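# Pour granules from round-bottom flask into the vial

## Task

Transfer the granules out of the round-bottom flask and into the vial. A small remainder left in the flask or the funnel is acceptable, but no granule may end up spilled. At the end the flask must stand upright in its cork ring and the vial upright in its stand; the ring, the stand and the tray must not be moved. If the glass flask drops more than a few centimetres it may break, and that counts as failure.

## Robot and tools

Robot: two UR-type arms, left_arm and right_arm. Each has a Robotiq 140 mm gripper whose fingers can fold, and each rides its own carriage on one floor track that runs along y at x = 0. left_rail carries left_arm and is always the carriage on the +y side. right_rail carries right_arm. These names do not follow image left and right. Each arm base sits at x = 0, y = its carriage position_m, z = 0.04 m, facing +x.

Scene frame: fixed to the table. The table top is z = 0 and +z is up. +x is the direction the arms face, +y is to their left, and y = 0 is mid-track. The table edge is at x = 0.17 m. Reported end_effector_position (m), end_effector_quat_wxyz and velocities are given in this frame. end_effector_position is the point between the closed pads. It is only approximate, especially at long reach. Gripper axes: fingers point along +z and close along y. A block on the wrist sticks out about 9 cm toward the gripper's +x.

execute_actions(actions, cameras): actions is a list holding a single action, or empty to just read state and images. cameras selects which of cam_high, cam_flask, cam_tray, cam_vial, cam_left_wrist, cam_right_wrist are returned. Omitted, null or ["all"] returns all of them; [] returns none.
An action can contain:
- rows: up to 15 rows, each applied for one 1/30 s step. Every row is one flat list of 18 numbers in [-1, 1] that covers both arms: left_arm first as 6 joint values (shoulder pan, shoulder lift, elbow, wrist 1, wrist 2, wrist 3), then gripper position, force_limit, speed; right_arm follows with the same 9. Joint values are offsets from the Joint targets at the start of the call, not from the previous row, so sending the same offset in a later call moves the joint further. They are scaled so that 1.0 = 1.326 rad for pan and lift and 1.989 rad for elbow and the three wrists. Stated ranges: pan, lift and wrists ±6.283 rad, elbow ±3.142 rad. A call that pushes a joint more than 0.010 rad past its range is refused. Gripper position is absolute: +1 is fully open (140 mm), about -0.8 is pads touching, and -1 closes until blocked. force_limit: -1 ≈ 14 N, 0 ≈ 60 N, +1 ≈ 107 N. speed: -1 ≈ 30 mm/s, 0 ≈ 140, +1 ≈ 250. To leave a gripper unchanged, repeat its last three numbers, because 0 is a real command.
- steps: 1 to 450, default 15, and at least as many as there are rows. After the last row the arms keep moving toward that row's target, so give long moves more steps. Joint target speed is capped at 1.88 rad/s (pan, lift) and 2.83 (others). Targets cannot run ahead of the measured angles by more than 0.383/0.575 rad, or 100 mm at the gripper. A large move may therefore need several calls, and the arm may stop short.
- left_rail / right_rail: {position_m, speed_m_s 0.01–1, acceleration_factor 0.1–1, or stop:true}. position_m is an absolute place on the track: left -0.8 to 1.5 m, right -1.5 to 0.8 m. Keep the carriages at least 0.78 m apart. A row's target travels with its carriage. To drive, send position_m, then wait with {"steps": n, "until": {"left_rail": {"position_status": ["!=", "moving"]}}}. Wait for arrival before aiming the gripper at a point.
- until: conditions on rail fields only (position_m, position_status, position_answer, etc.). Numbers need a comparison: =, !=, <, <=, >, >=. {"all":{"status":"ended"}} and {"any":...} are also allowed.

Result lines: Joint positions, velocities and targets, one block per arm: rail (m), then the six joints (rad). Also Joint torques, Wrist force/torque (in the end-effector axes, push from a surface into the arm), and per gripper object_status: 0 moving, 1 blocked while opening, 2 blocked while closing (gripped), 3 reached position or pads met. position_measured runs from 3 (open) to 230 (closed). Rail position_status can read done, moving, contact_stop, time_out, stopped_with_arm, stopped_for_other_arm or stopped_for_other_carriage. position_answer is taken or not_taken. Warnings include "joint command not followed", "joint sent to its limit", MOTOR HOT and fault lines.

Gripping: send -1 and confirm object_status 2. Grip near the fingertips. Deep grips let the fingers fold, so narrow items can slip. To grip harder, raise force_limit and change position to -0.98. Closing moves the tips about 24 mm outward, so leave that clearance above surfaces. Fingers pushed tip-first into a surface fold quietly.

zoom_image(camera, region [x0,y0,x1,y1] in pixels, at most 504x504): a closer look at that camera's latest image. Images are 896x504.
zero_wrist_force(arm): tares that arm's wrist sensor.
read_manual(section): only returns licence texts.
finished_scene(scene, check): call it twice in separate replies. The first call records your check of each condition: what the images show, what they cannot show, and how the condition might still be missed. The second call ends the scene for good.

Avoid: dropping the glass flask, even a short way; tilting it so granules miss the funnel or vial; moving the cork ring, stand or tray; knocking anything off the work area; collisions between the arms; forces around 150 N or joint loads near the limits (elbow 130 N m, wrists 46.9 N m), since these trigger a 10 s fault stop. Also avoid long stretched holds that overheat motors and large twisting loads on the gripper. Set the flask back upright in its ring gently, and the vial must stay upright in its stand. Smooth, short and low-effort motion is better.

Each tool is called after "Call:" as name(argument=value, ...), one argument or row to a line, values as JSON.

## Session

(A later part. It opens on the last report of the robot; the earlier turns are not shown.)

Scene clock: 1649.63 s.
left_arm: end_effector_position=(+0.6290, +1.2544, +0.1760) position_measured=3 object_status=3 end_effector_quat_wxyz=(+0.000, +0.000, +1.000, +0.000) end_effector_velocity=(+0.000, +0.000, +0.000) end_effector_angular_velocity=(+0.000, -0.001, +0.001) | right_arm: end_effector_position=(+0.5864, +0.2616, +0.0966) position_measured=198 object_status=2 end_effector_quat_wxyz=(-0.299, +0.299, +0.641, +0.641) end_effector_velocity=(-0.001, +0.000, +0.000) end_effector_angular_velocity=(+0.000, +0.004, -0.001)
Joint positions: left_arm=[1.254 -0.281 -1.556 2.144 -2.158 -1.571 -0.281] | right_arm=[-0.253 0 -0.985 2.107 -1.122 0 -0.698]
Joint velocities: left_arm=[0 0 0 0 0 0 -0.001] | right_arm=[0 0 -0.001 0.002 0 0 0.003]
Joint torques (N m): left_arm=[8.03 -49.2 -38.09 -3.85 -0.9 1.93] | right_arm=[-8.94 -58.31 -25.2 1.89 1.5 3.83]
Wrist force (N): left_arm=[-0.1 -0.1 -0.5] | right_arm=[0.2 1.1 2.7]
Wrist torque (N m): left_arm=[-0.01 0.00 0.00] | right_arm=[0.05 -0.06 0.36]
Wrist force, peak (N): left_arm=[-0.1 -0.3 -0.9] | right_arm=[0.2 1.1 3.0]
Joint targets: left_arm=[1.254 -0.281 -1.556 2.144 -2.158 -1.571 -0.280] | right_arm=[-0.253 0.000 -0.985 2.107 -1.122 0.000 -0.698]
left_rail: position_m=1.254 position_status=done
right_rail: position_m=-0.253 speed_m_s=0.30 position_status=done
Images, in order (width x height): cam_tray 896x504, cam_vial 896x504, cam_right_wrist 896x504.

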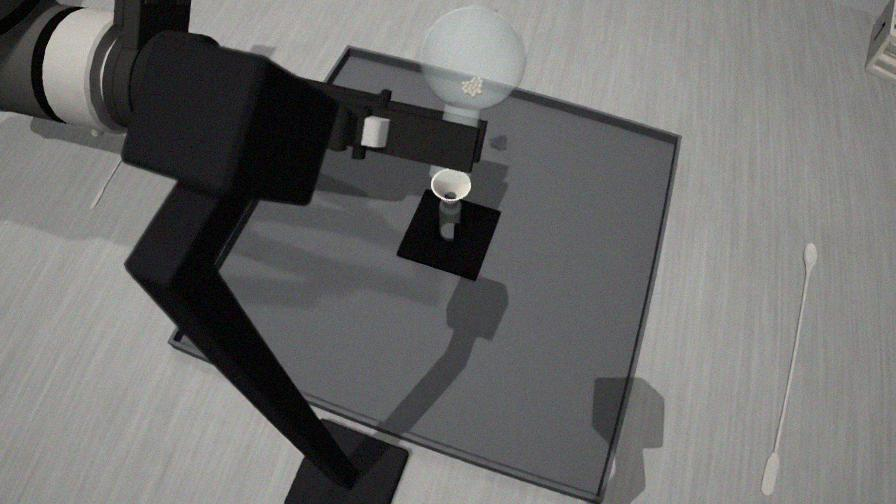

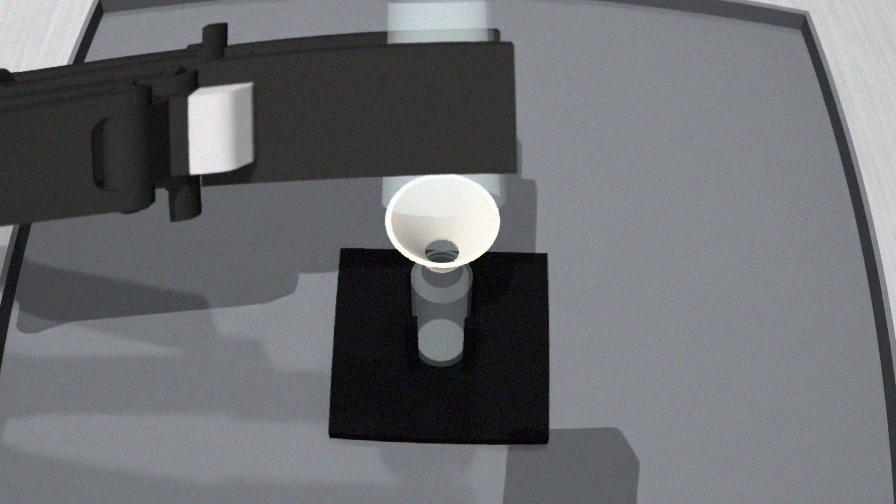

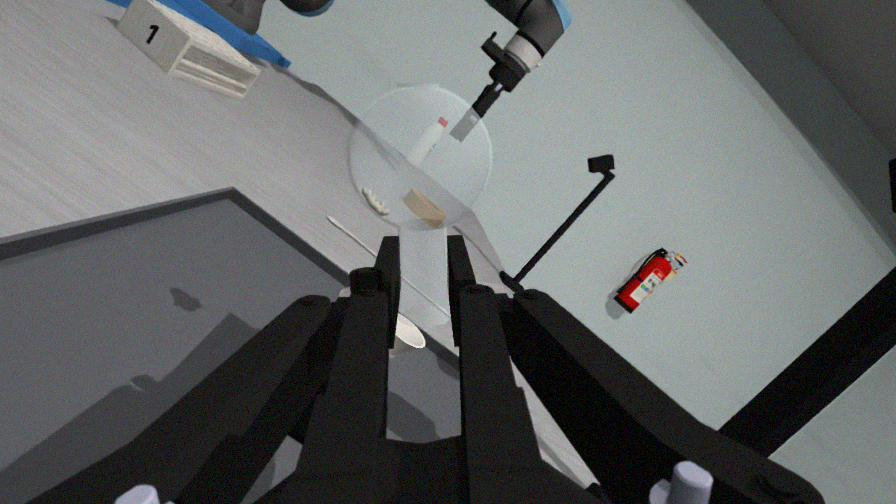

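Call:
execute_actions(
  actions=[
    {"rows": [[0,0,0,0,0,0,1,1,1,0,0.0000452,-0.0000635,0.0000334,0,0.0016716,-1,-0.2,-1],[0,0,0,0,0,0,1,1,1,0,0.0001736,-0.0002439,0.0001282,0,0.0064232,-1,-0.2,-1],[0,0,0,0,0,0,1,1,1,0,0.0003661,-0.0005144,0.0002703,0,0.0135441,-1,-0.2,-1],[0,0,0,0,0,0,1,1,1,0,0.000593,-0.0008332,0.0004378,0,0.0219373,-1,-0.2,-1],[0,0,0,0,0,0,1,1,1,0,0.0008199,-0.0011519,0.0006053,0,0.0303305,-1,-0.2,-1],[0,0,0,0,0,0,1,1,1,0,0.0010124,-0.0014224,0.0007474,0,0.0374514,-1,-0.2,-1],[0,0,0,0,0,0,1,1,1,0,0.0011408,-0.0016028,0.0008422,0,0.042203,-1,-0.2,-1],[0,0,0,0,0,0,1,1,1,0,0.001186,-0.0016663,0.0008756,0,0.0438746,-1,-0.2,-1]], "steps": 15},
  ],
  cameras=["cam_vial", "cam_right_wrist"],
)

Call:
zoom_image(
  camera="cam_right_wrist",
  region=[340, 160, 500, 380],
)

Scene clock: 1679.93 s.
left_arm: end_effector_position=(+0.6290, +1.2544, +0.1760) position_measured=3 object_status=3 end_effector_quat_wxyz=(+0.000, +0.000, +1.000, +0.000) end_effector_velocity=(+0.000, +0.001, +0.000) end_effector_angular_velocity=(+0.001, +0.001, -0.001) | right_arm: end_effector_position=(+0.5881, +0.2616, +0.0965) position_measured=198 object_status=2 end_effector_quat_wxyz=(-0.326, +0.326, +0.627, +0.627) end_effector_velocity=(+0.000, +0.000, +0.000) end_effector_angular_velocity=(+0.000, +0.005, +0.000)
Joint positions: left_arm=[1.254 -0.281 -1.556 2.144 -2.158 -1.571 -0.281] | right_arm=[-0.253 0 -0.984 2.104 -1.12 0 -0.611]
Joint velocities: left_arm=[0 0.001 0 0 0 0.001 0.002] | right_arm=[0 0.001 0 -0.001 0.002 0 0.003]
Joint torques (N m): left_arm=[9.04 -49.1 -38.62 -3.89 -1.09 1.87] | right_arm=[-11.63 -56.87 -25.59 2 1.05 3.99]
Wrist force (N): left_arm=[0.3 0.3 -0.5] | right_arm=[0.3 0.8 2.7]
Wrist torque (N m): left_arm=[0.06 -0.07 0.00] | right_arm=[-0.04 -0.10 0.43]
Wrist force, peak (N): left_arm=[0.0 0.9 -0.5] | right_arm=[0.5 1.3 3.2]
Joint targets: left_arm=[1.254 -0.281 -1.556 2.144 -2.158 -1.571 -0.280] | right_arm=[-0.253 0.000 -0.984 2.104 -1.120 0.000 -0.611]
left_rail: position_m=1.254 position_status=done
right_rail: position_m=-0.253 speed_m_s=0.30 position_status=done
Images, in order (width x height): cam_vial 896x504, cam_right_wrist 896x504.

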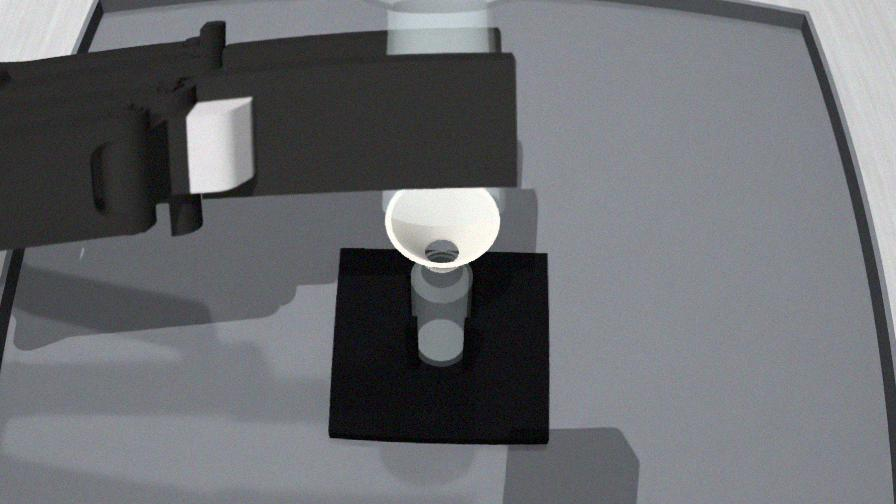

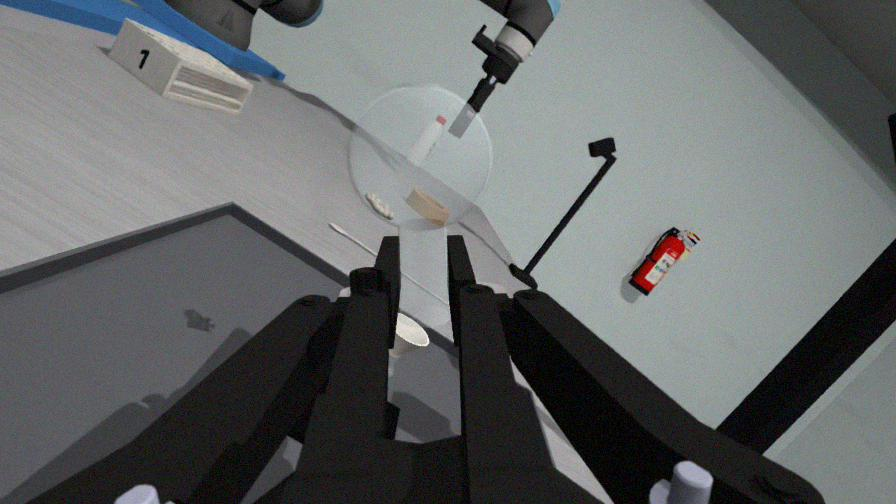

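Scaled by 2.291 from the camera's 896x504 image, which has a finer 1280x720 frame.

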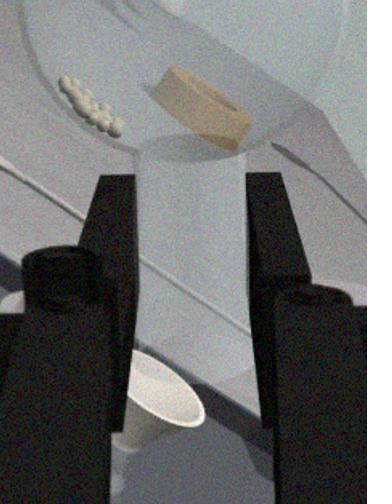

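Call:
zoom_image(
  camera="cam_right_wrist",
  region=[385, 270, 465, 370],
)

Scaled by 5.040 from the camera's 896x504 image, which has a finer 1280x720 frame.

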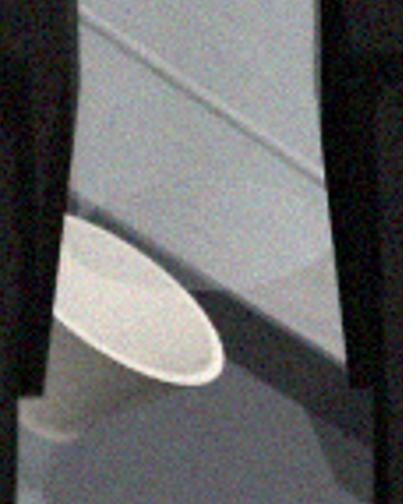

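Call:
execute_actions(
  actions=[
    {"rows": [[0,0,0,0,0,0,1,1,1,0,-0.0000521,-0.0000258,0.0000605,0,0.001003,-1,-0.2,-1],[0,0,0,0,0,0,1,1,1,0,-0.0002,-0.0000991,0.0002324,0,0.0038539,-1,-0.2,-1],[0,0,0,0,0,0,1,1,1,0,-0.0004217,-0.0002089,0.0004901,0,0.0081264,-1,-0.2,-1],[0,0,0,0,0,0,1,1,1,0,-0.0006831,-0.0003384,0.0007938,0,0.0131624,-1,-0.2,-1],[0,0,0,0,0,0,1,1,1,0,-0.0009445,-0.0004679,0.0010975,0,0.0181983,-1,-0.2,-1],[0,0,0,0,0,0,1,1,1,0,-0.0011662,-0.0005777,0.0013552,0,0.0224708,-1,-0.2,-1],[0,0,0,0,0,0,1,1,1,0,-0.0013141,-0.000651,0.0015271,0,0.0253217,-1,-0.2,-1],[0,0,0,0,0,0,1,1,1,0,-0.0013662,-0.0006768,0.0015876,0,0.0263247,-1,-0.2,-1]], "steps": 15},
  ],
  cameras=["cam_right_wrist"],
)

Call:
zoom_image(
  camera="cam_right_wrist",
  region=[345, 170, 485, 370],
)

Scene clock: 1735.23 s.
left_arm: end_effector_position=(+0.6290, +1.2544, +0.1760) position_measured=3 object_status=3 end_effector_quat_wxyz=(+0.000, +0.000, +1.000, +0.000) end_effector_velocity=(+0.000, +0.000, +0.000) end_effector_angular_velocity=(+0.000, +0.000, -0.001) | right_arm: end_effector_position=(+0.5888, +0.2616, +0.0979) position_measured=198 object_status=2 end_effector_quat_wxyz=(-0.343, +0.343, +0.619, +0.618) end_effector_velocity=(+0.000, +0.000, +0.001) end_effector_angular_velocity=(+0.000, +0.002, +0.000)
Joint positions: left_arm=[1.254 -0.281 -1.556 2.144 -2.158 -1.571 -0.28] | right_arm=[-0.253 0 -0.986 2.103 -1.117 0 -0.559]
Joint velocities: left_arm=[0 0 0 0.001 0 0 0.001] | right_arm=[0 0 -0.001 -0.001 0.001 0 0.003]
Joint torques (N m): left_arm=[7.17 -49.7 -38.56 -3.96 -1 2.3] | right_arm=[-10.19 -81.9 -26.4 2.15 0.94 3.65]
Wrist force (N): left_arm=[0.0 0.2 0.0] | right_arm=[0.1 1.2 2.6]
Wrist torque (N m): left_arm=[0.05 0.00 0.00] | right_arm=[0.05 -0.09 0.41]
Wrist force, peak (N): left_arm=[0.3 0.6 -0.8] | right_arm=[0.4 1.0 3.3]
Joint targets: left_arm=[1.254 -0.281 -1.556 2.144 -2.158 -1.571 -0.280] | right_arm=[-0.253 0.000 -0.986 2.103 -1.117 0.000 -0.558]
left_rail: position_m=1.254 position_status=done
right_rail: position_m=-0.253 speed_m_s=0.30 position_status=done
Images, in order (width x height): cam_right_wrist 896x504.

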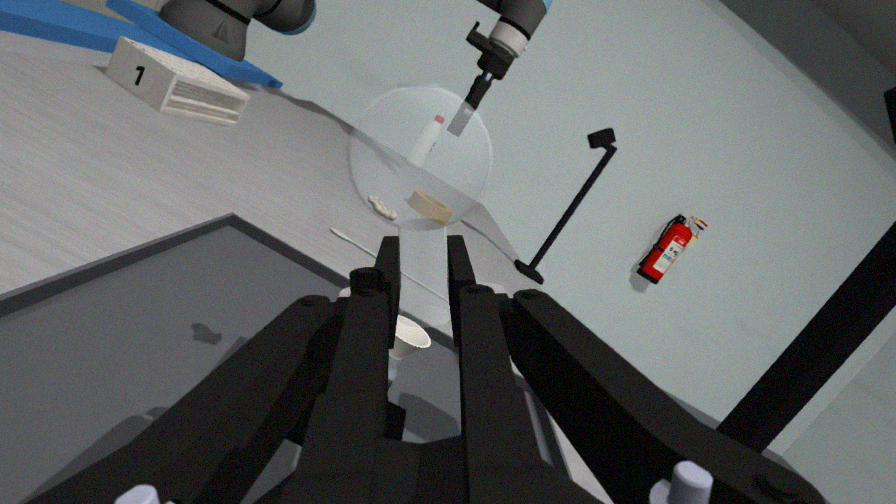

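Scaled by 2.520 from the camera's 896x504 image, which has a finer 1280x720 frame.

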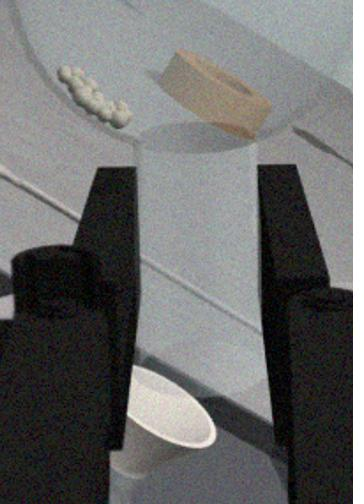

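Call:
execute_actions(
  actions=[
    {"rows": [[0,0,0,0,0,0,1,1,1,0,0.0000213,-0.0000336,0.0000194,0,0.001003,-1,-0.2,-1],[0,0,0,0,0,0,1,1,1,0,0.000082,-0.0001292,0.0000745,0,0.0038539,-1,-0.2,-1],[0,0,0,0,0,0,1,1,1,0,0.000173,-0.0002724,0.000157,0,0.0081264,-1,-0.2,-1],[0,0,0,0,0,0,1,1,1,0,0.0002802,-0.0004412,0.0002544,0,0.0131624,-1,-0.2,-1],[0,0,0,0,0,0,1,1,1,0,0.0003873,-0.0006099,0.0003517,0,0.0181983,-1,-0.2,-1],[0,0,0,0,0,0,1,1,1,0,0.0004783,-0.0007531,0.0004342,0,0.0224708,-1,-0.2,-1],[0,0,0,0,0,0,1,1,1,0,0.000539,-0.0008487,0.0004893,0,0.0253217,-1,-0.2,-1],[0,0,0,0,0,0,1,1,1,0,0.0005603,-0.0008823,0.0005087,0,0.0263247,-1,-0.2,-1]], "steps": 15},
  ],
  cameras=["cam_right_wrist"],
)

Call:
zoom_image(
  camera="cam_right_wrist",
  region=[345, 170, 485, 370],
)

Scene clock: 1750.10 s.
left_arm: end_effector_position=(+0.6290, +1.2544, +0.1760) position_measured=3 object_status=3 end_effector_quat_wxyz=(+0.000, +0.000, +1.000, +0.000) end_effector_velocity=(+0.000, +0.000, +0.000) end_effector_angular_velocity=(-0.001, +0.000, +0.001) | right_arm: end_effector_position=(+0.5897, +0.2616, +0.0979) position_measured=198 object_status=2 end_effector_quat_wxyz=(-0.359, +0.359, +0.609, +0.609) end_effector_velocity=(+0.000, +0.000, +0.000) end_effector_angular_velocity=(+0.000, -0.001, +0.001)
Joint positions: left_arm=[1.254 -0.281 -1.556 2.144 -2.158 -1.571 -0.281] | right_arm=[-0.253 0 -0.985 2.101 -1.116 0 -0.507]
Joint velocities: left_arm=[0 0.001 0 0 0 -0.001 -0.001] | right_arm=[0 0.001 0 -0.001 -0.002 0 0.002]
Joint torques (N m): left_arm=[8.7 -49.78 -38.7 -3.84 -1.27 2.39] | right_arm=[-11.4 -57.54 -26.05 2.09 1.46 4.03]
Wrist force (N): left_arm=[0.2 0.1 -0.2] | right_arm=[0.4 1.1 2.8]
Wrist torque (N m): left_arm=[0.02 -0.07 0.00] | right_arm=[0.00 -0.17 0.46]
Wrist force, peak (N): left_arm=[0.0 0.7 -0.6] | right_arm=[0.5 1.1 3.1]
Joint targets: left_arm=[1.254 -0.281 -1.556 2.144 -2.158 -1.571 -0.280] | right_arm=[-0.253 0.000 -0.985 2.101 -1.116 0.000 -0.506]
left_rail: position_m=1.254 position_status=done
right_rail: position_m=-0.253 speed_m_s=0.30 position_status=done
Images, in order (width x height): cam_right_wrist 896x504.

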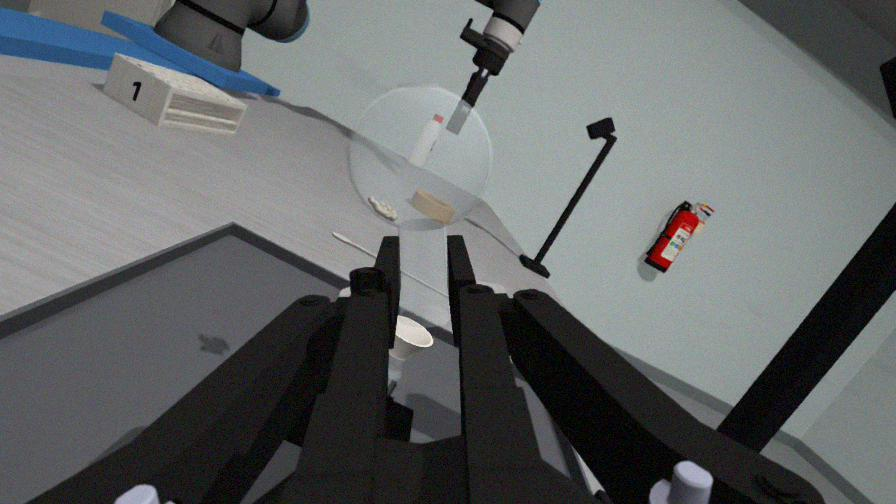

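Scaled by 2.520 from the camera's 896x504 image, which has a finer 1280x720 frame.

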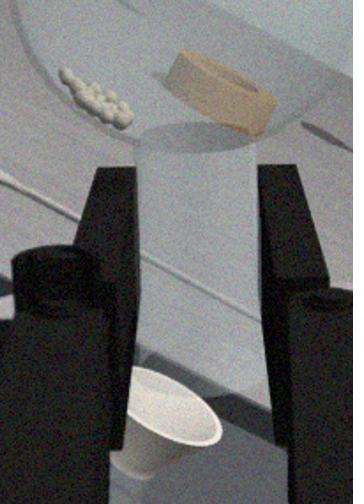

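Call:
execute_actions(
  actions=[
    {"rows": [[0,0,0,0,0,0,1,1,1,0,0.0000213,-0.0000336,0.0000194,0,0.001003,-1,-0.2,-1],[0,0,0,0,0,0,1,1,1,0,0.000082,-0.0001292,0.0000745,0,0.0038539,-1,-0.2,-1],[0,0,0,0,0,0,1,1,1,0,0.000173,-0.0002724,0.000157,0,0.0081264,-1,-0.2,-1],[0,0,0,0,0,0,1,1,1,0,0.0002802,-0.0004412,0.0002544,0,0.0131624,-1,-0.2,-1],[0,0,0,0,0,0,1,1,1,0,0.0003873,-0.0006099,0.0003517,0,0.0181983,-1,-0.2,-1],[0,0,0,0,0,0,1,1,1,0,0.0004783,-0.0007531,0.0004342,0,0.0224708,-1,-0.2,-1],[0,0,0,0,0,0,1,1,1,0,0.000539,-0.0008487,0.0004893,0,0.0253217,-1,-0.2,-1],[0,0,0,0,0,0,1,1,1,0,0.0005603,-0.0008823,0.0005087,0,0.0263247,-1,-0.2,-1]], "steps": 15},
  ],
  cameras=["cam_right_wrist", "cam_vial"],
)

Call:
zoom_image(
  camera="cam_right_wrist",
  region=[345, 170, 485, 370],
)

Scene clock: 1758.30 s.
left_arm: end_effector_position=(+0.6290, +1.2544, +0.1760) position_measured=3 object_status=3 end_effector_quat_wxyz=(+0.000, +0.000, +1.000, +0.000) end_effector_velocity=(+0.000, +0.000, +0.000) end_effector_angular_velocity=(-0.002, +0.000, -0.001) | right_arm: end_effector_position=(+0.5906, +0.2616, +0.0979) position_measured=198 object_status=2 end_effector_quat_wxyz=(-0.375, +0.374, +0.600, +0.600) end_effector_velocity=(+0.000, +0.000, +0.000) end_effector_angular_velocity=(+0.000, +0.005, -0.001)
Joint positions: left_arm=[1.254 -0.281 -1.556 2.144 -2.158 -1.571 -0.281] | right_arm=[-0.253 0 -0.984 2.099 -1.115 0 -0.454]
Joint velocities: left_arm=[0 0.001 0 0 0 -0.002 0.002] | right_arm=[0 0 0 0.001 0 0.001 0.004]
Joint torques (N m): left_arm=[7.64 -49.34 -38.67 -3.87 -1.18 2.36] | right_arm=[-9.95 -58.76 -26.11 2.02 0.62 4.37]
Wrist force (N): left_arm=[0.0 0.3 -0.2] | right_arm=[0.6 0.9 2.7]
Wrist torque (N m): left_arm=[0.05 -0.01 0.00] | right_arm=[-0.05 -0.22 0.47]
Wrist force, peak (N): left_arm=[-0.3 0.3 -0.8] | right_arm=[0.6 1.0 3.2]
Joint targets: left_arm=[1.254 -0.281 -1.556 2.144 -2.158 -1.571 -0.280] | right_arm=[-0.253 0.000 -0.984 2.099 -1.115 0.000 -0.454]
left_rail: position_m=1.254 position_status=done
right_rail: position_m=-0.253 speed_m_s=0.30 position_status=done
Images, in order (width x height): cam_vial 896x504, cam_right_wrist 896x504.

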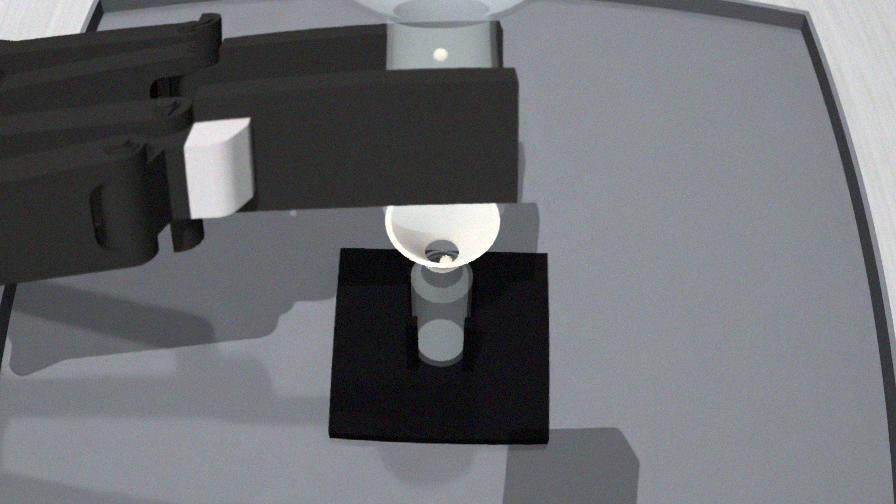

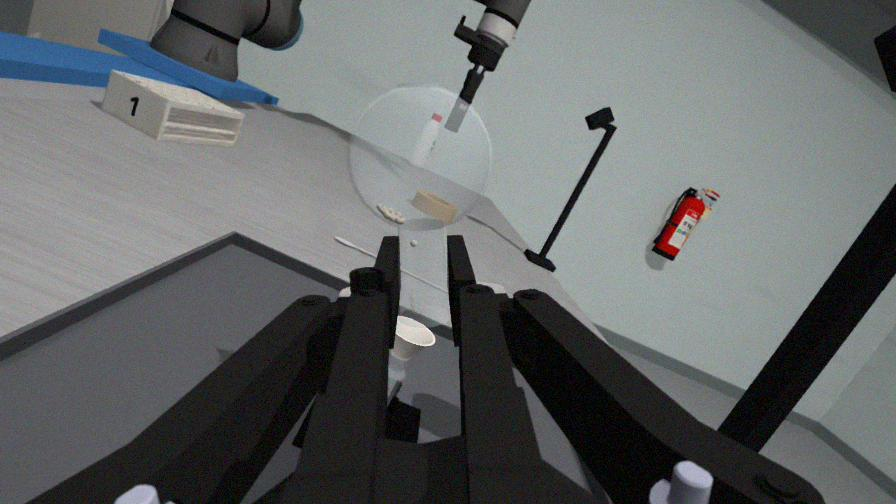

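Scaled by 2.520 from the camera's 896x504 image, which has a finer 1280x720 frame.

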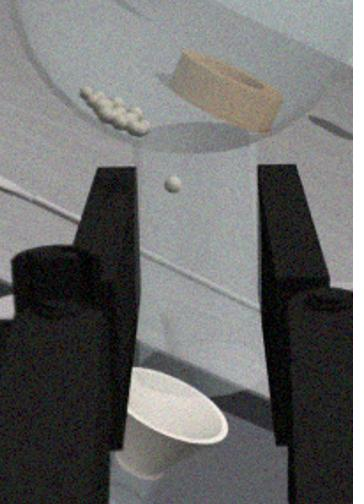

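Call:
zoom_image(
  camera="cam_vial",
  region=[250, 180, 500, 330],
)

Call:
execute_actions(
  actions=[],
  cameras=["cam_vial", "cam_tray", "cam_right_wrist"],
)

Call:
zoom_image(
  camera="cam_vial",
  region=[350, 180, 530, 400],
)

Scaled by 2.016 from the camera's 896x504 image, which has a finer 1280x720 frame.

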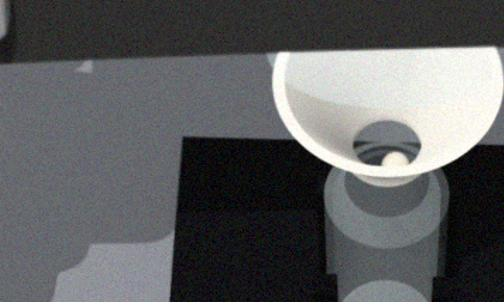

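Scene clock: 1764.17 s.
left_arm: end_effector_position=(+0.6290, +1.2544, +0.1760) position_measured=3 object_status=3 end_effector_quat_wxyz=(+0.000, +0.000, +1.000, +0.000) end_effector_velocity=(+0.000, +0.000, +0.000) end_effector_angular_velocity=(+0.000, +0.000, -0.002) | right_arm: end_effector_position=(+0.5906, +0.2616, +0.0979) position_measured=198 object_status=2 end_effector_quat_wxyz=(-0.375, +0.375, +0.600, +0.600) end_effector_velocity=(+0.000, +0.001, +0.000) end_effector_angular_velocity=(+0.000, +0.000, -0.002)
Joint positions: left_arm=[1.254 -0.281 -1.556 2.144 -2.158 -1.571 -0.281] | right_arm=[-0.253 0 -0.984 2.099 -1.115 0 -0.454]
Joint velocities: left_arm=[0 0 0 0 0 0 0.002] | right_arm=[0 0.001 0 0 0.001 0.003 0]
Joint torques (N m): left_arm=[9.31 -49.59 -38.66 -3.75 -1.05 2.62] | right_arm=[-11.83 -60.44 -15.18 0.08 1.01 4.27]
Wrist force (N): left_arm=[-0.3 0.1 -0.3] | right_arm=[0.3 1.1 2.9]
Wrist torque (N m): left_arm=[0.02 0.06 0.00] | right_arm=[0.00 -0.17 0.47]
Wrist force, peak (N): left_arm=[-0.2 0.4 -0.9] | right_arm=[0.5 1.2 3.4]
Joint targets: left_arm=[1.254 -0.281 -1.556 2.144 -2.158 -1.571 -0.280] | right_arm=[-0.253 0.000 -0.984 2.099 -1.115 0.000 -0.454]
Tool commands: left_gripper/position=+1.0 left_gripper/force_limit=+1.0 left_gripper/speed=+1.0 right_gripper/position=-1.0 right_gripper/force_limit=-0.2 right_gripper/speed=-1.0
left_rail: position_m=1.254 position_status=done
right_rail: position_m=-0.253 speed_m_s=0.30 position_status=done
Images, in order (width x height): cam_tray 896x504, cam_vial 896x504, cam_right_wrist 896x504.

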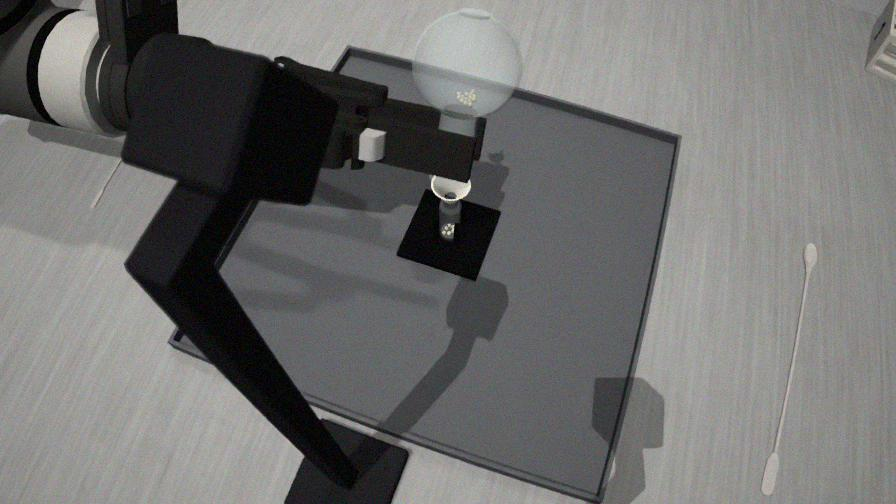

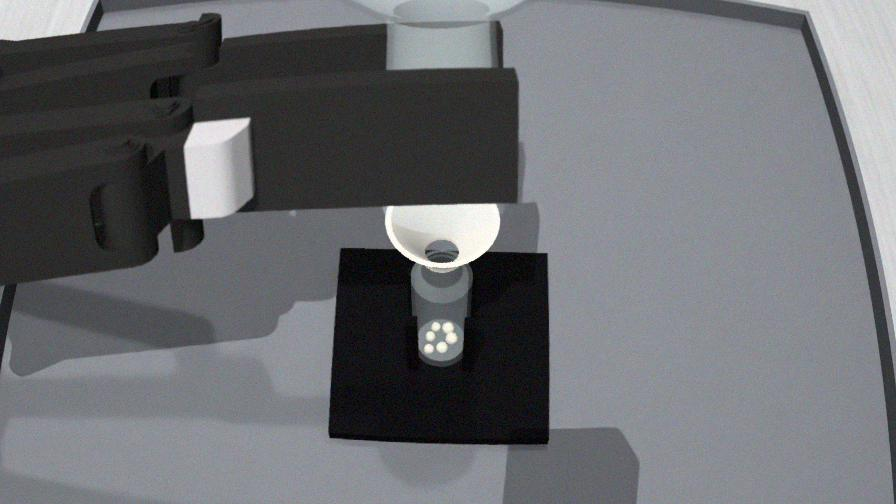

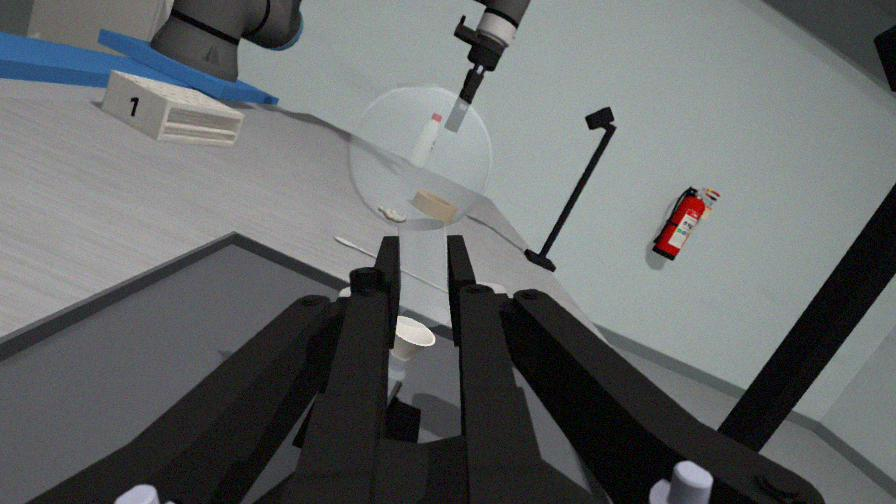

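Scaled by 2.291 from the camera's 896x504 image, which has a finer 1280x720 frame.

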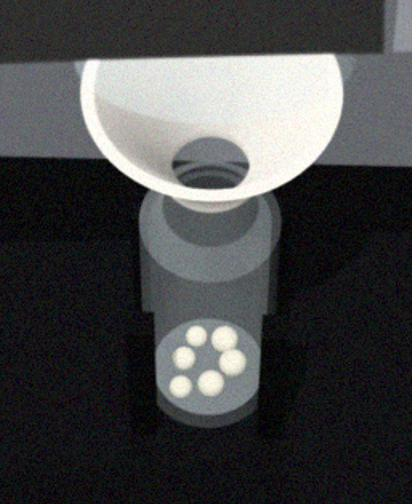

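Call:
execute_actions(
  actions=[
    {"rows": [[0,0,0,0,0,0,1,1,1,0,0.0000213,-0.0000336,0.0000194,0,0.001003,-1,-0.2,-1],[0,0,0,0,0,0,1,1,1,0,0.000082,-0.0001292,0.0000745,0,0.0038539,-1,-0.2,-1],[0,0,0,0,0,0,1,1,1,0,0.000173,-0.0002724,0.000157,0,0.0081264,-1,-0.2,-1],[0,0,0,0,0,0,1,1,1,0,0.0002802,-0.0004412,0.0002544,0,0.0131624,-1,-0.2,-1],[0,0,0,0,0,0,1,1,1,0,0.0003873,-0.0006099,0.0003517,0,0.0181983,-1,-0.2,-1],[0,0,0,0,0,0,1,1,1,0,0.0004783,-0.0007531,0.0004342,0,0.0224708,-1,-0.2,-1],[0,0,0,0,0,0,1,1,1,0,0.000539,-0.0008487,0.0004893,0,0.0253217,-1,-0.2,-1],[0,0,0,0,0,0,1,1,1,0,0.0005603,-0.0008823,0.0005087,0,0.0263247,-1,-0.2,-1]], "steps": 15},
  ],
  cameras=["cam_right_wrist", "cam_vial"],
)

Call:
zoom_image(
  camera="cam_right_wrist",
  region=[345, 170, 485, 370],
)

Scene clock: 1773.03 s.
left_arm: end_effector_position=(+0.6290, +1.2544, +0.1760) position_measured=3 object_status=3 end_effector_quat_wxyz=(+0.000, +0.000, +1.000, +0.000) end_effector_velocity=(+0.000, -0.001, +0.000) end_effector_angular_velocity=(-0.002, +0.001, -0.001) | right_arm: end_effector_position=(+0.5915, +0.2616, +0.0979) position_measured=198 object_status=2 end_effector_quat_wxyz=(-0.390, +0.390, +0.590, +0.590) end_effector_velocity=(-0.001, +0.000, +0.000) end_effector_angular_velocity=(+0.000, +0.005, +0.000)
Joint positions: left_arm=[1.254 -0.281 -1.556 2.144 -2.158 -1.571 -0.281] | right_arm=[-0.253 0 -0.983 2.098 -1.114 0 -0.402]
Joint velocities: left_arm=[0 -0.001 0 0 0 -0.002 0] | right_arm=[0 0 0 0.001 0.001 -0.001 0.003]
Joint torques (N m): left_arm=[9.64 -49.64 -39.14 -3.75 -1.2 2.41] | right_arm=[-10.1 -57.47 -25.87 2.16 1.22 4.57]
Wrist force (N): left_arm=[-0.3 0.1 -0.3] | right_arm=[0.6 1.0 2.6]
Wrist torque (N m): left_arm=[0.01 0.05 0.00] | right_arm=[-0.05 -0.26 0.47]
Wrist force, peak (N): left_arm=[-0.3 0.8 -0.6] | right_arm=[0.5 1.1 3.3]
Joint targets: left_arm=[1.254 -0.281 -1.556 2.144 -2.158 -1.571 -0.280] | right_arm=[-0.253 0.000 -0.983 2.098 -1.114 0.000 -0.401]
left_rail: position_m=1.254 position_status=done
right_rail: position_m=-0.253 speed_m_s=0.30 position_status=done
Images, in order (width x height): cam_vial 896x504, cam_right_wrist 896x504.

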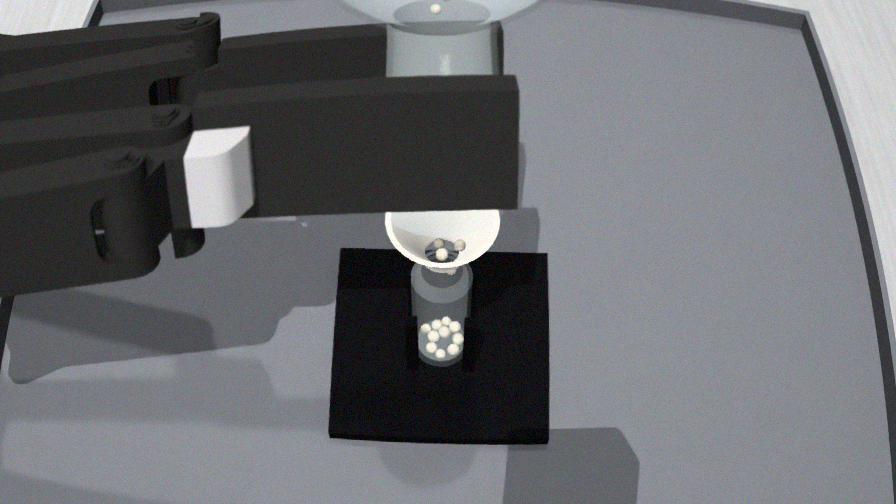

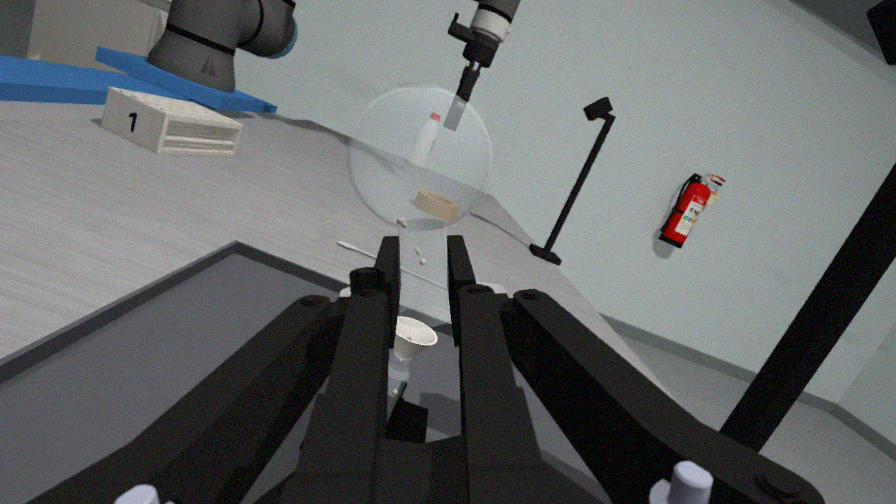

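Scaled by 2.520 from the camera's 896x504 image, which has a finer 1280x720 frame.

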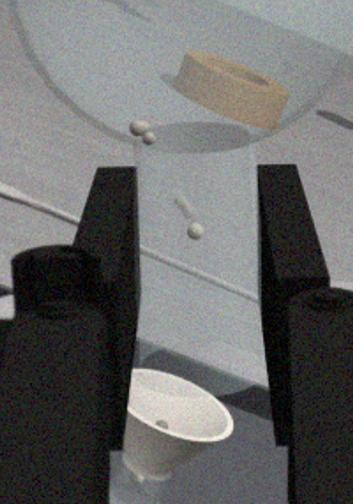

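Call:
execute_actions(
  actions=[
    {"steps": 15},
  ],
  cameras=["cam_vial", "cam_right_wrist", "cam_tray"],
)

Call:
zoom_image(
  camera="cam_vial",
  region=[260, 180, 540, 400],
)

Call:
zoom_image(
  camera="cam_right_wrist",
  region=[345, 170, 485, 370],
)

Scene clock: 1778.03 s.
left_arm: end_effector_position=(+0.6290, +1.2544, +0.1760) position_measured=3 object_status=3 end_effector_quat_wxyz=(+0.000, +0.000, +1.000, +0.000) end_effector_velocity=(+0.000, -0.001, +0.000) end_effector_angular_velocity=(-0.001, -0.001, -0.001) | right_arm: end_effector_position=(+0.5915, +0.2616, +0.0979) position_measured=198 object_status=2 end_effector_quat_wxyz=(-0.390, +0.390, +0.590, +0.590) end_effector_velocity=(+0.001, -0.001, +0.000) end_effector_angular_velocity=(+0.000, +0.002, -0.001)
Joint positions: left_arm=[1.254 -0.281 -1.556 2.144 -2.158 -1.571 -0.28] | right_arm=[-0.253 0 -0.983 2.098 -1.114 0 -0.401]
Joint velocities: left_arm=[0 -0.001 0 -0.001 0 -0.001 0] | right_arm=[0 -0.001 0.001 -0.001 0.001 0 0.001]
Joint torques (N m): left_arm=[9.91 -50.31 -38.87 -3.86 -0.93 2.37] | right_arm=[-9.41 -57.95 -16.25 0.62 0.94 3.7]
Wrist force (N): left_arm=[0.0 0.5 -0.2] | right_arm=[0.5 0.8 2.5]
Wrist torque (N m): left_arm=[0.13 0.00 0.00] | right_arm=[-0.08 -0.22 0.47]
Wrist force, peak (N): left_arm=[0.0 0.5 -0.6] | right_arm=[0.7 1.2 2.9]
Joint targets: left_arm=[1.254 -0.281 -1.556 2.144 -2.158 -1.571 -0.280] | right_arm=[-0.253 0.000 -0.983 2.098 -1.114 0.000 -0.401]
Tool commands: left_gripper/position=+1.0 left_gripper/force_limit=+1.0 left_gripper/speed=+1.0 right_gripper/position=-1.0 right_gripper/force_limit=-0.2 right_gripper/speed=-1.0
left_rail: position_m=1.254 position_status=done
right_rail: position_m=-0.253 speed_m_s=0.30 position_status=done
Images, in order (width x height): cam_tray 896x504, cam_vial 896x504, cam_right_wrist 896x504.

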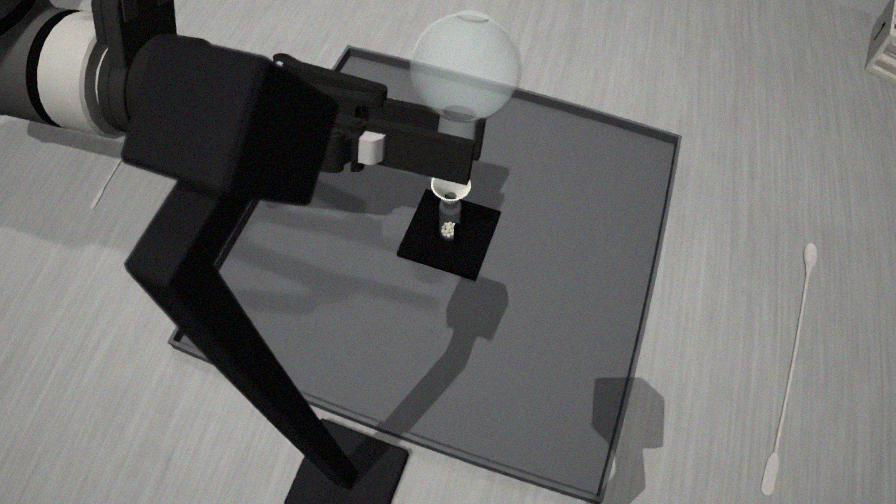

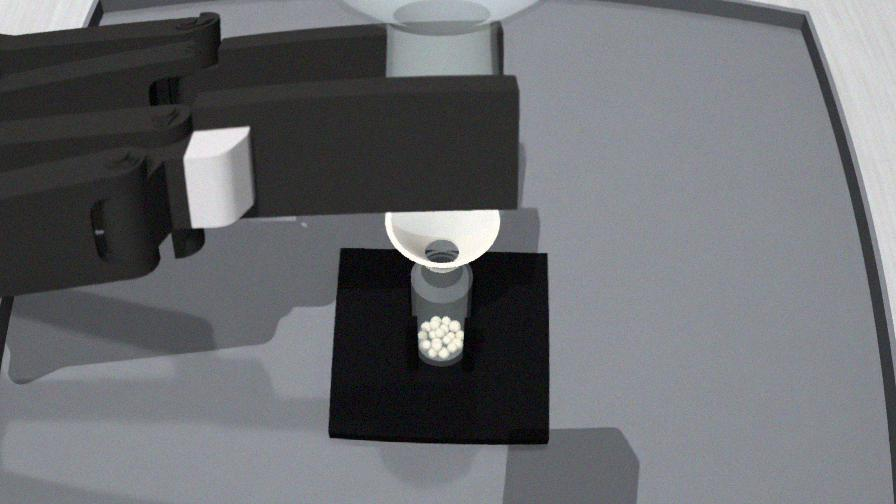

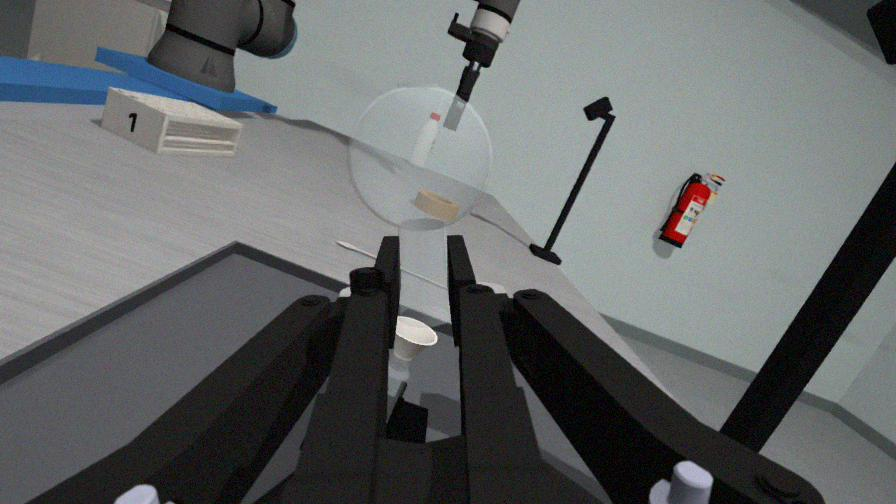

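Scaled by 1.800 from the camera's 896x504 image, which has a finer 1280x720 frame.

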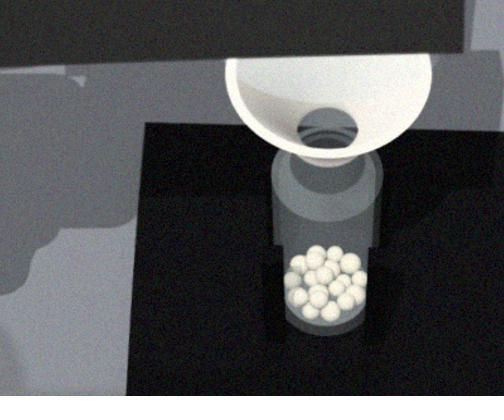

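Scaled by 2.520 from the camera's 896x504 image, which has a finer 1280x720 frame.

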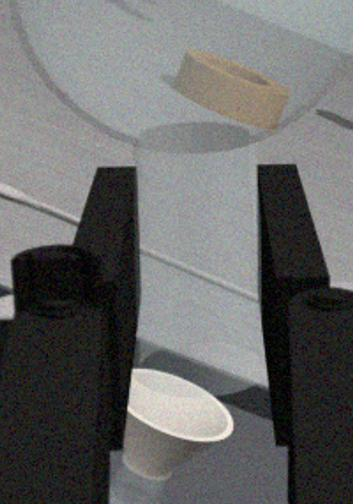

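Call:
execute_actions(
  actions=[
    {"rows": [[0,0,0,0,0,0,1,1,1,0,-0.00084,-0.0000315,0.0005915,0,0,-1,-0.2,-1],[0,0,0,0,0,0,1,1,1,0,-0.0033288,-0.000125,0.0023443,0,0,-1,-0.2,-1],[0,0,0,0,0,0,1,1,1,0,-0.0073589,-0.0002764,0.0051824,0,0,-1,-0.2,-1],[0,0,0,0,0,0,1,1,1,0,-0.0127452,-0.0004787,0.0089755,0,0,-1,-0.2,-1],[0,0,0,0,0,0,1,1,1,0,-0.0192642,-0.0007236,0.0135664,0,0,-1,-0.2,-1],[0,0,0,0,0,0,1,1,1,0,-0.0266231,-0.001,0.0187488,0,0,-1,-0.2,-1],[0,0,0,0,0,0,1,1,1,0,-0.0344983,-0.0012958,0.0242947,0,0,-1,-0.2,-1],[0,0,0,0,0,0,1,1,1,0,-0.0425584,-0.0015986,0.0299709,0,0,-1,-0.2,-1],[0,0,0,0,0,0,1,1,1,0,-0.0504336,-0.0018944,0.0355168,0,0,-1,-0.2,-1],[0,0,0,0,0,0,1,1,1,0,-0.0577925,-0.0021708,0.0406992,0,0,-1,-0.2,-1],[0,0,0,0,0,0,1,1,1,0,-0.0643115,-0.0024157,0.0452901,0,0,-1,-0.2,-1],[0,0,0,0,0,0,1,1,1,0,-0.0696978,-0.002618,0.0490832,0,0,-1,-0.2,-1],[0,0,0,0,0,0,1,1,1,0,-0.0737279,-0.0027694,0.0519213,0,0,-1,-0.2,-1],[0,0,0,0,0,0,1,1,1,0,-0.0762168,-0.0028629,0.0536741,0,0,-1,-0.2,-1],[0,0,0,0,0,0,1,1,1,0,-0.0770567,-0.0028944,0.0542656,0,0,-1,-0.2,-1]], "steps": 20},
  ],
  cameras=["cam_vial", "cam_tray", "cam_right_wrist"],
)

Call:
zoom_image(
  camera="cam_vial",
  region=[260, 100, 620, 450],
)

Call:
zoom_image(
  camera="cam_tray",
  region=[330, 100, 570, 300],
)

Scene clock: 1840.07 s.
left_arm: end_effector_position=(+0.6290, +1.2544, +0.1760) position_measured=3 object_status=3 end_effector_quat_wxyz=(+0.000, +0.000, +1.000, +0.000) end_effector_velocity=(+0.000, +0.000, +0.000) end_effector_angular_velocity=(+0.001, +0.000, +0.000) | right_arm: end_effector_position=(+0.5915, +0.2616, +0.1597) position_measured=198 object_status=2 end_effector_quat_wxyz=(-0.390, +0.390, +0.590, +0.590) end_effector_velocity=(+0.000, -0.001, +0.001) end_effector_angular_velocity=(+0.000, +0.002, -0.001)
Joint positions: left_arm=[1.254 -0.281 -1.556 2.144 -2.158 -1.571 -0.28] | right_arm=[-0.253 0 -1.085 2.092 -1.007 0 -0.401]
Joint velocities: left_arm=[0 0 0 0 0 0.001 0] | right_arm=[0 -0.002 -0.002 0.001 0.003 0 0.001]
Joint torques (N m): left_arm=[10.94 -49.78 -39.28 -3.83 -1.22 2.55] | right_arm=[-10.63 -81.64 -29.59 2.1 1.03 3.94]
Wrist force (N): left_arm=[0.1 0.2 -0.6] | right_arm=[0.9 0.8 2.4]
Wrist torque (N m): left_arm=[0.04 -0.04 0.00] | right_arm=[-0.05 -0.28 0.44]
Wrist force, peak (N): left_arm=[-0.2 0.9 0.0] | right_arm=[2.0 1.4 2.5]
Joint targets: left_arm=[1.254 -0.281 -1.556 2.144 -2.158 -1.571 -0.280] | right_arm=[-0.253 0.000 -1.086 2.092 -1.006 0.000 -0.401]
left_rail: position_m=1.254 position_status=done
right_rail: position_m=-0.253 speed_m_s=0.30 position_status=done
Images, in order (width x height): cam_tray 896x504, cam_vial 896x504, cam_right_wrist 896x504.

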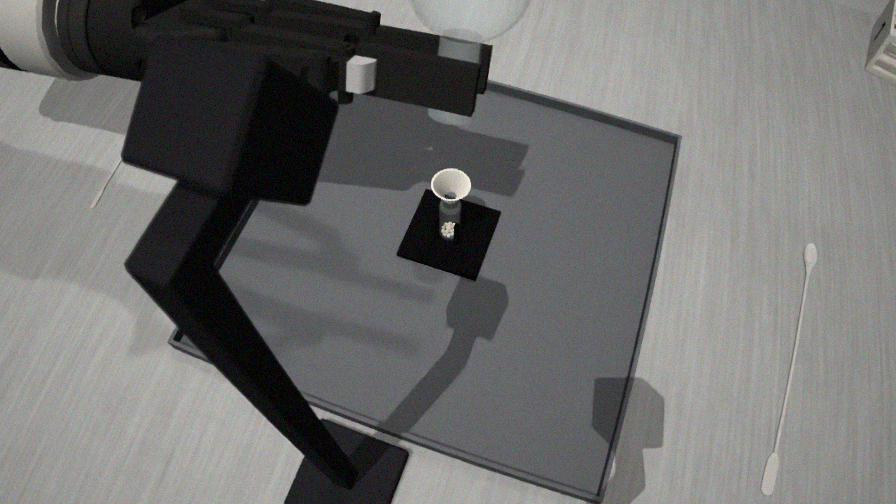

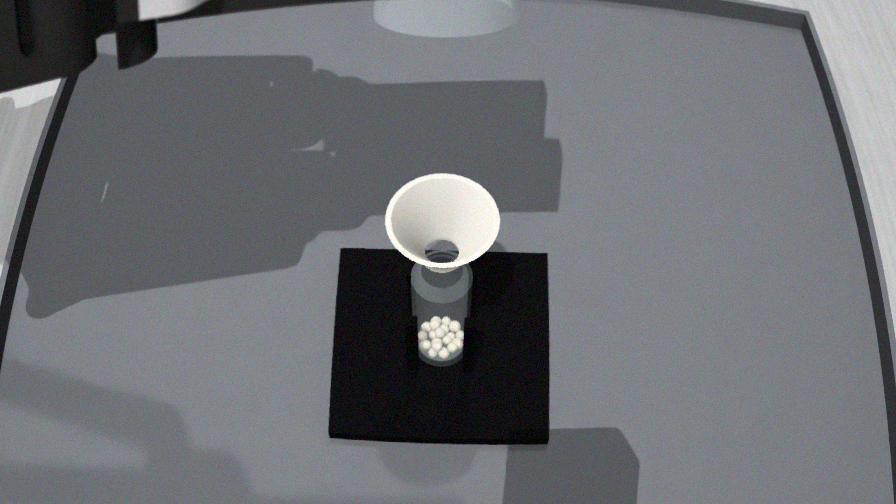

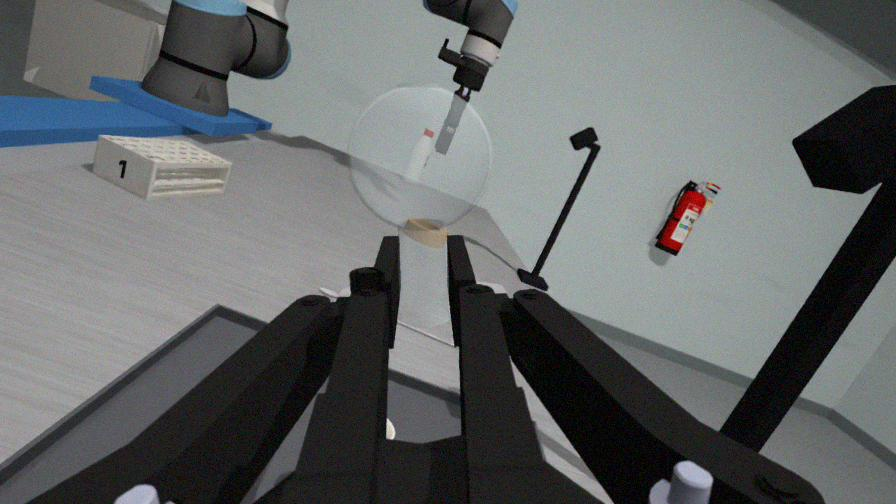

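Scaled by 1.400 from the camera's 896x504 image, which has a finer 1280x720 frame.

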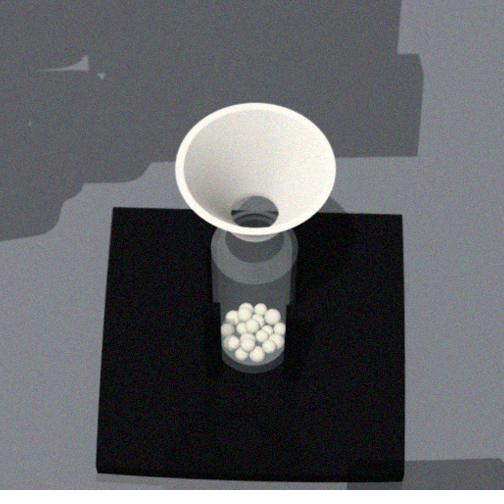

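Scaled by 2.100 from the camera's 896x504 image, which has a finer 1280x720 frame.

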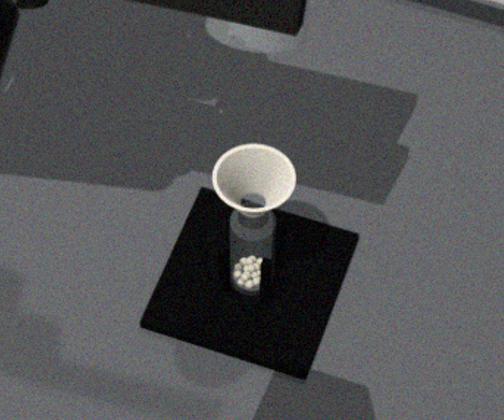

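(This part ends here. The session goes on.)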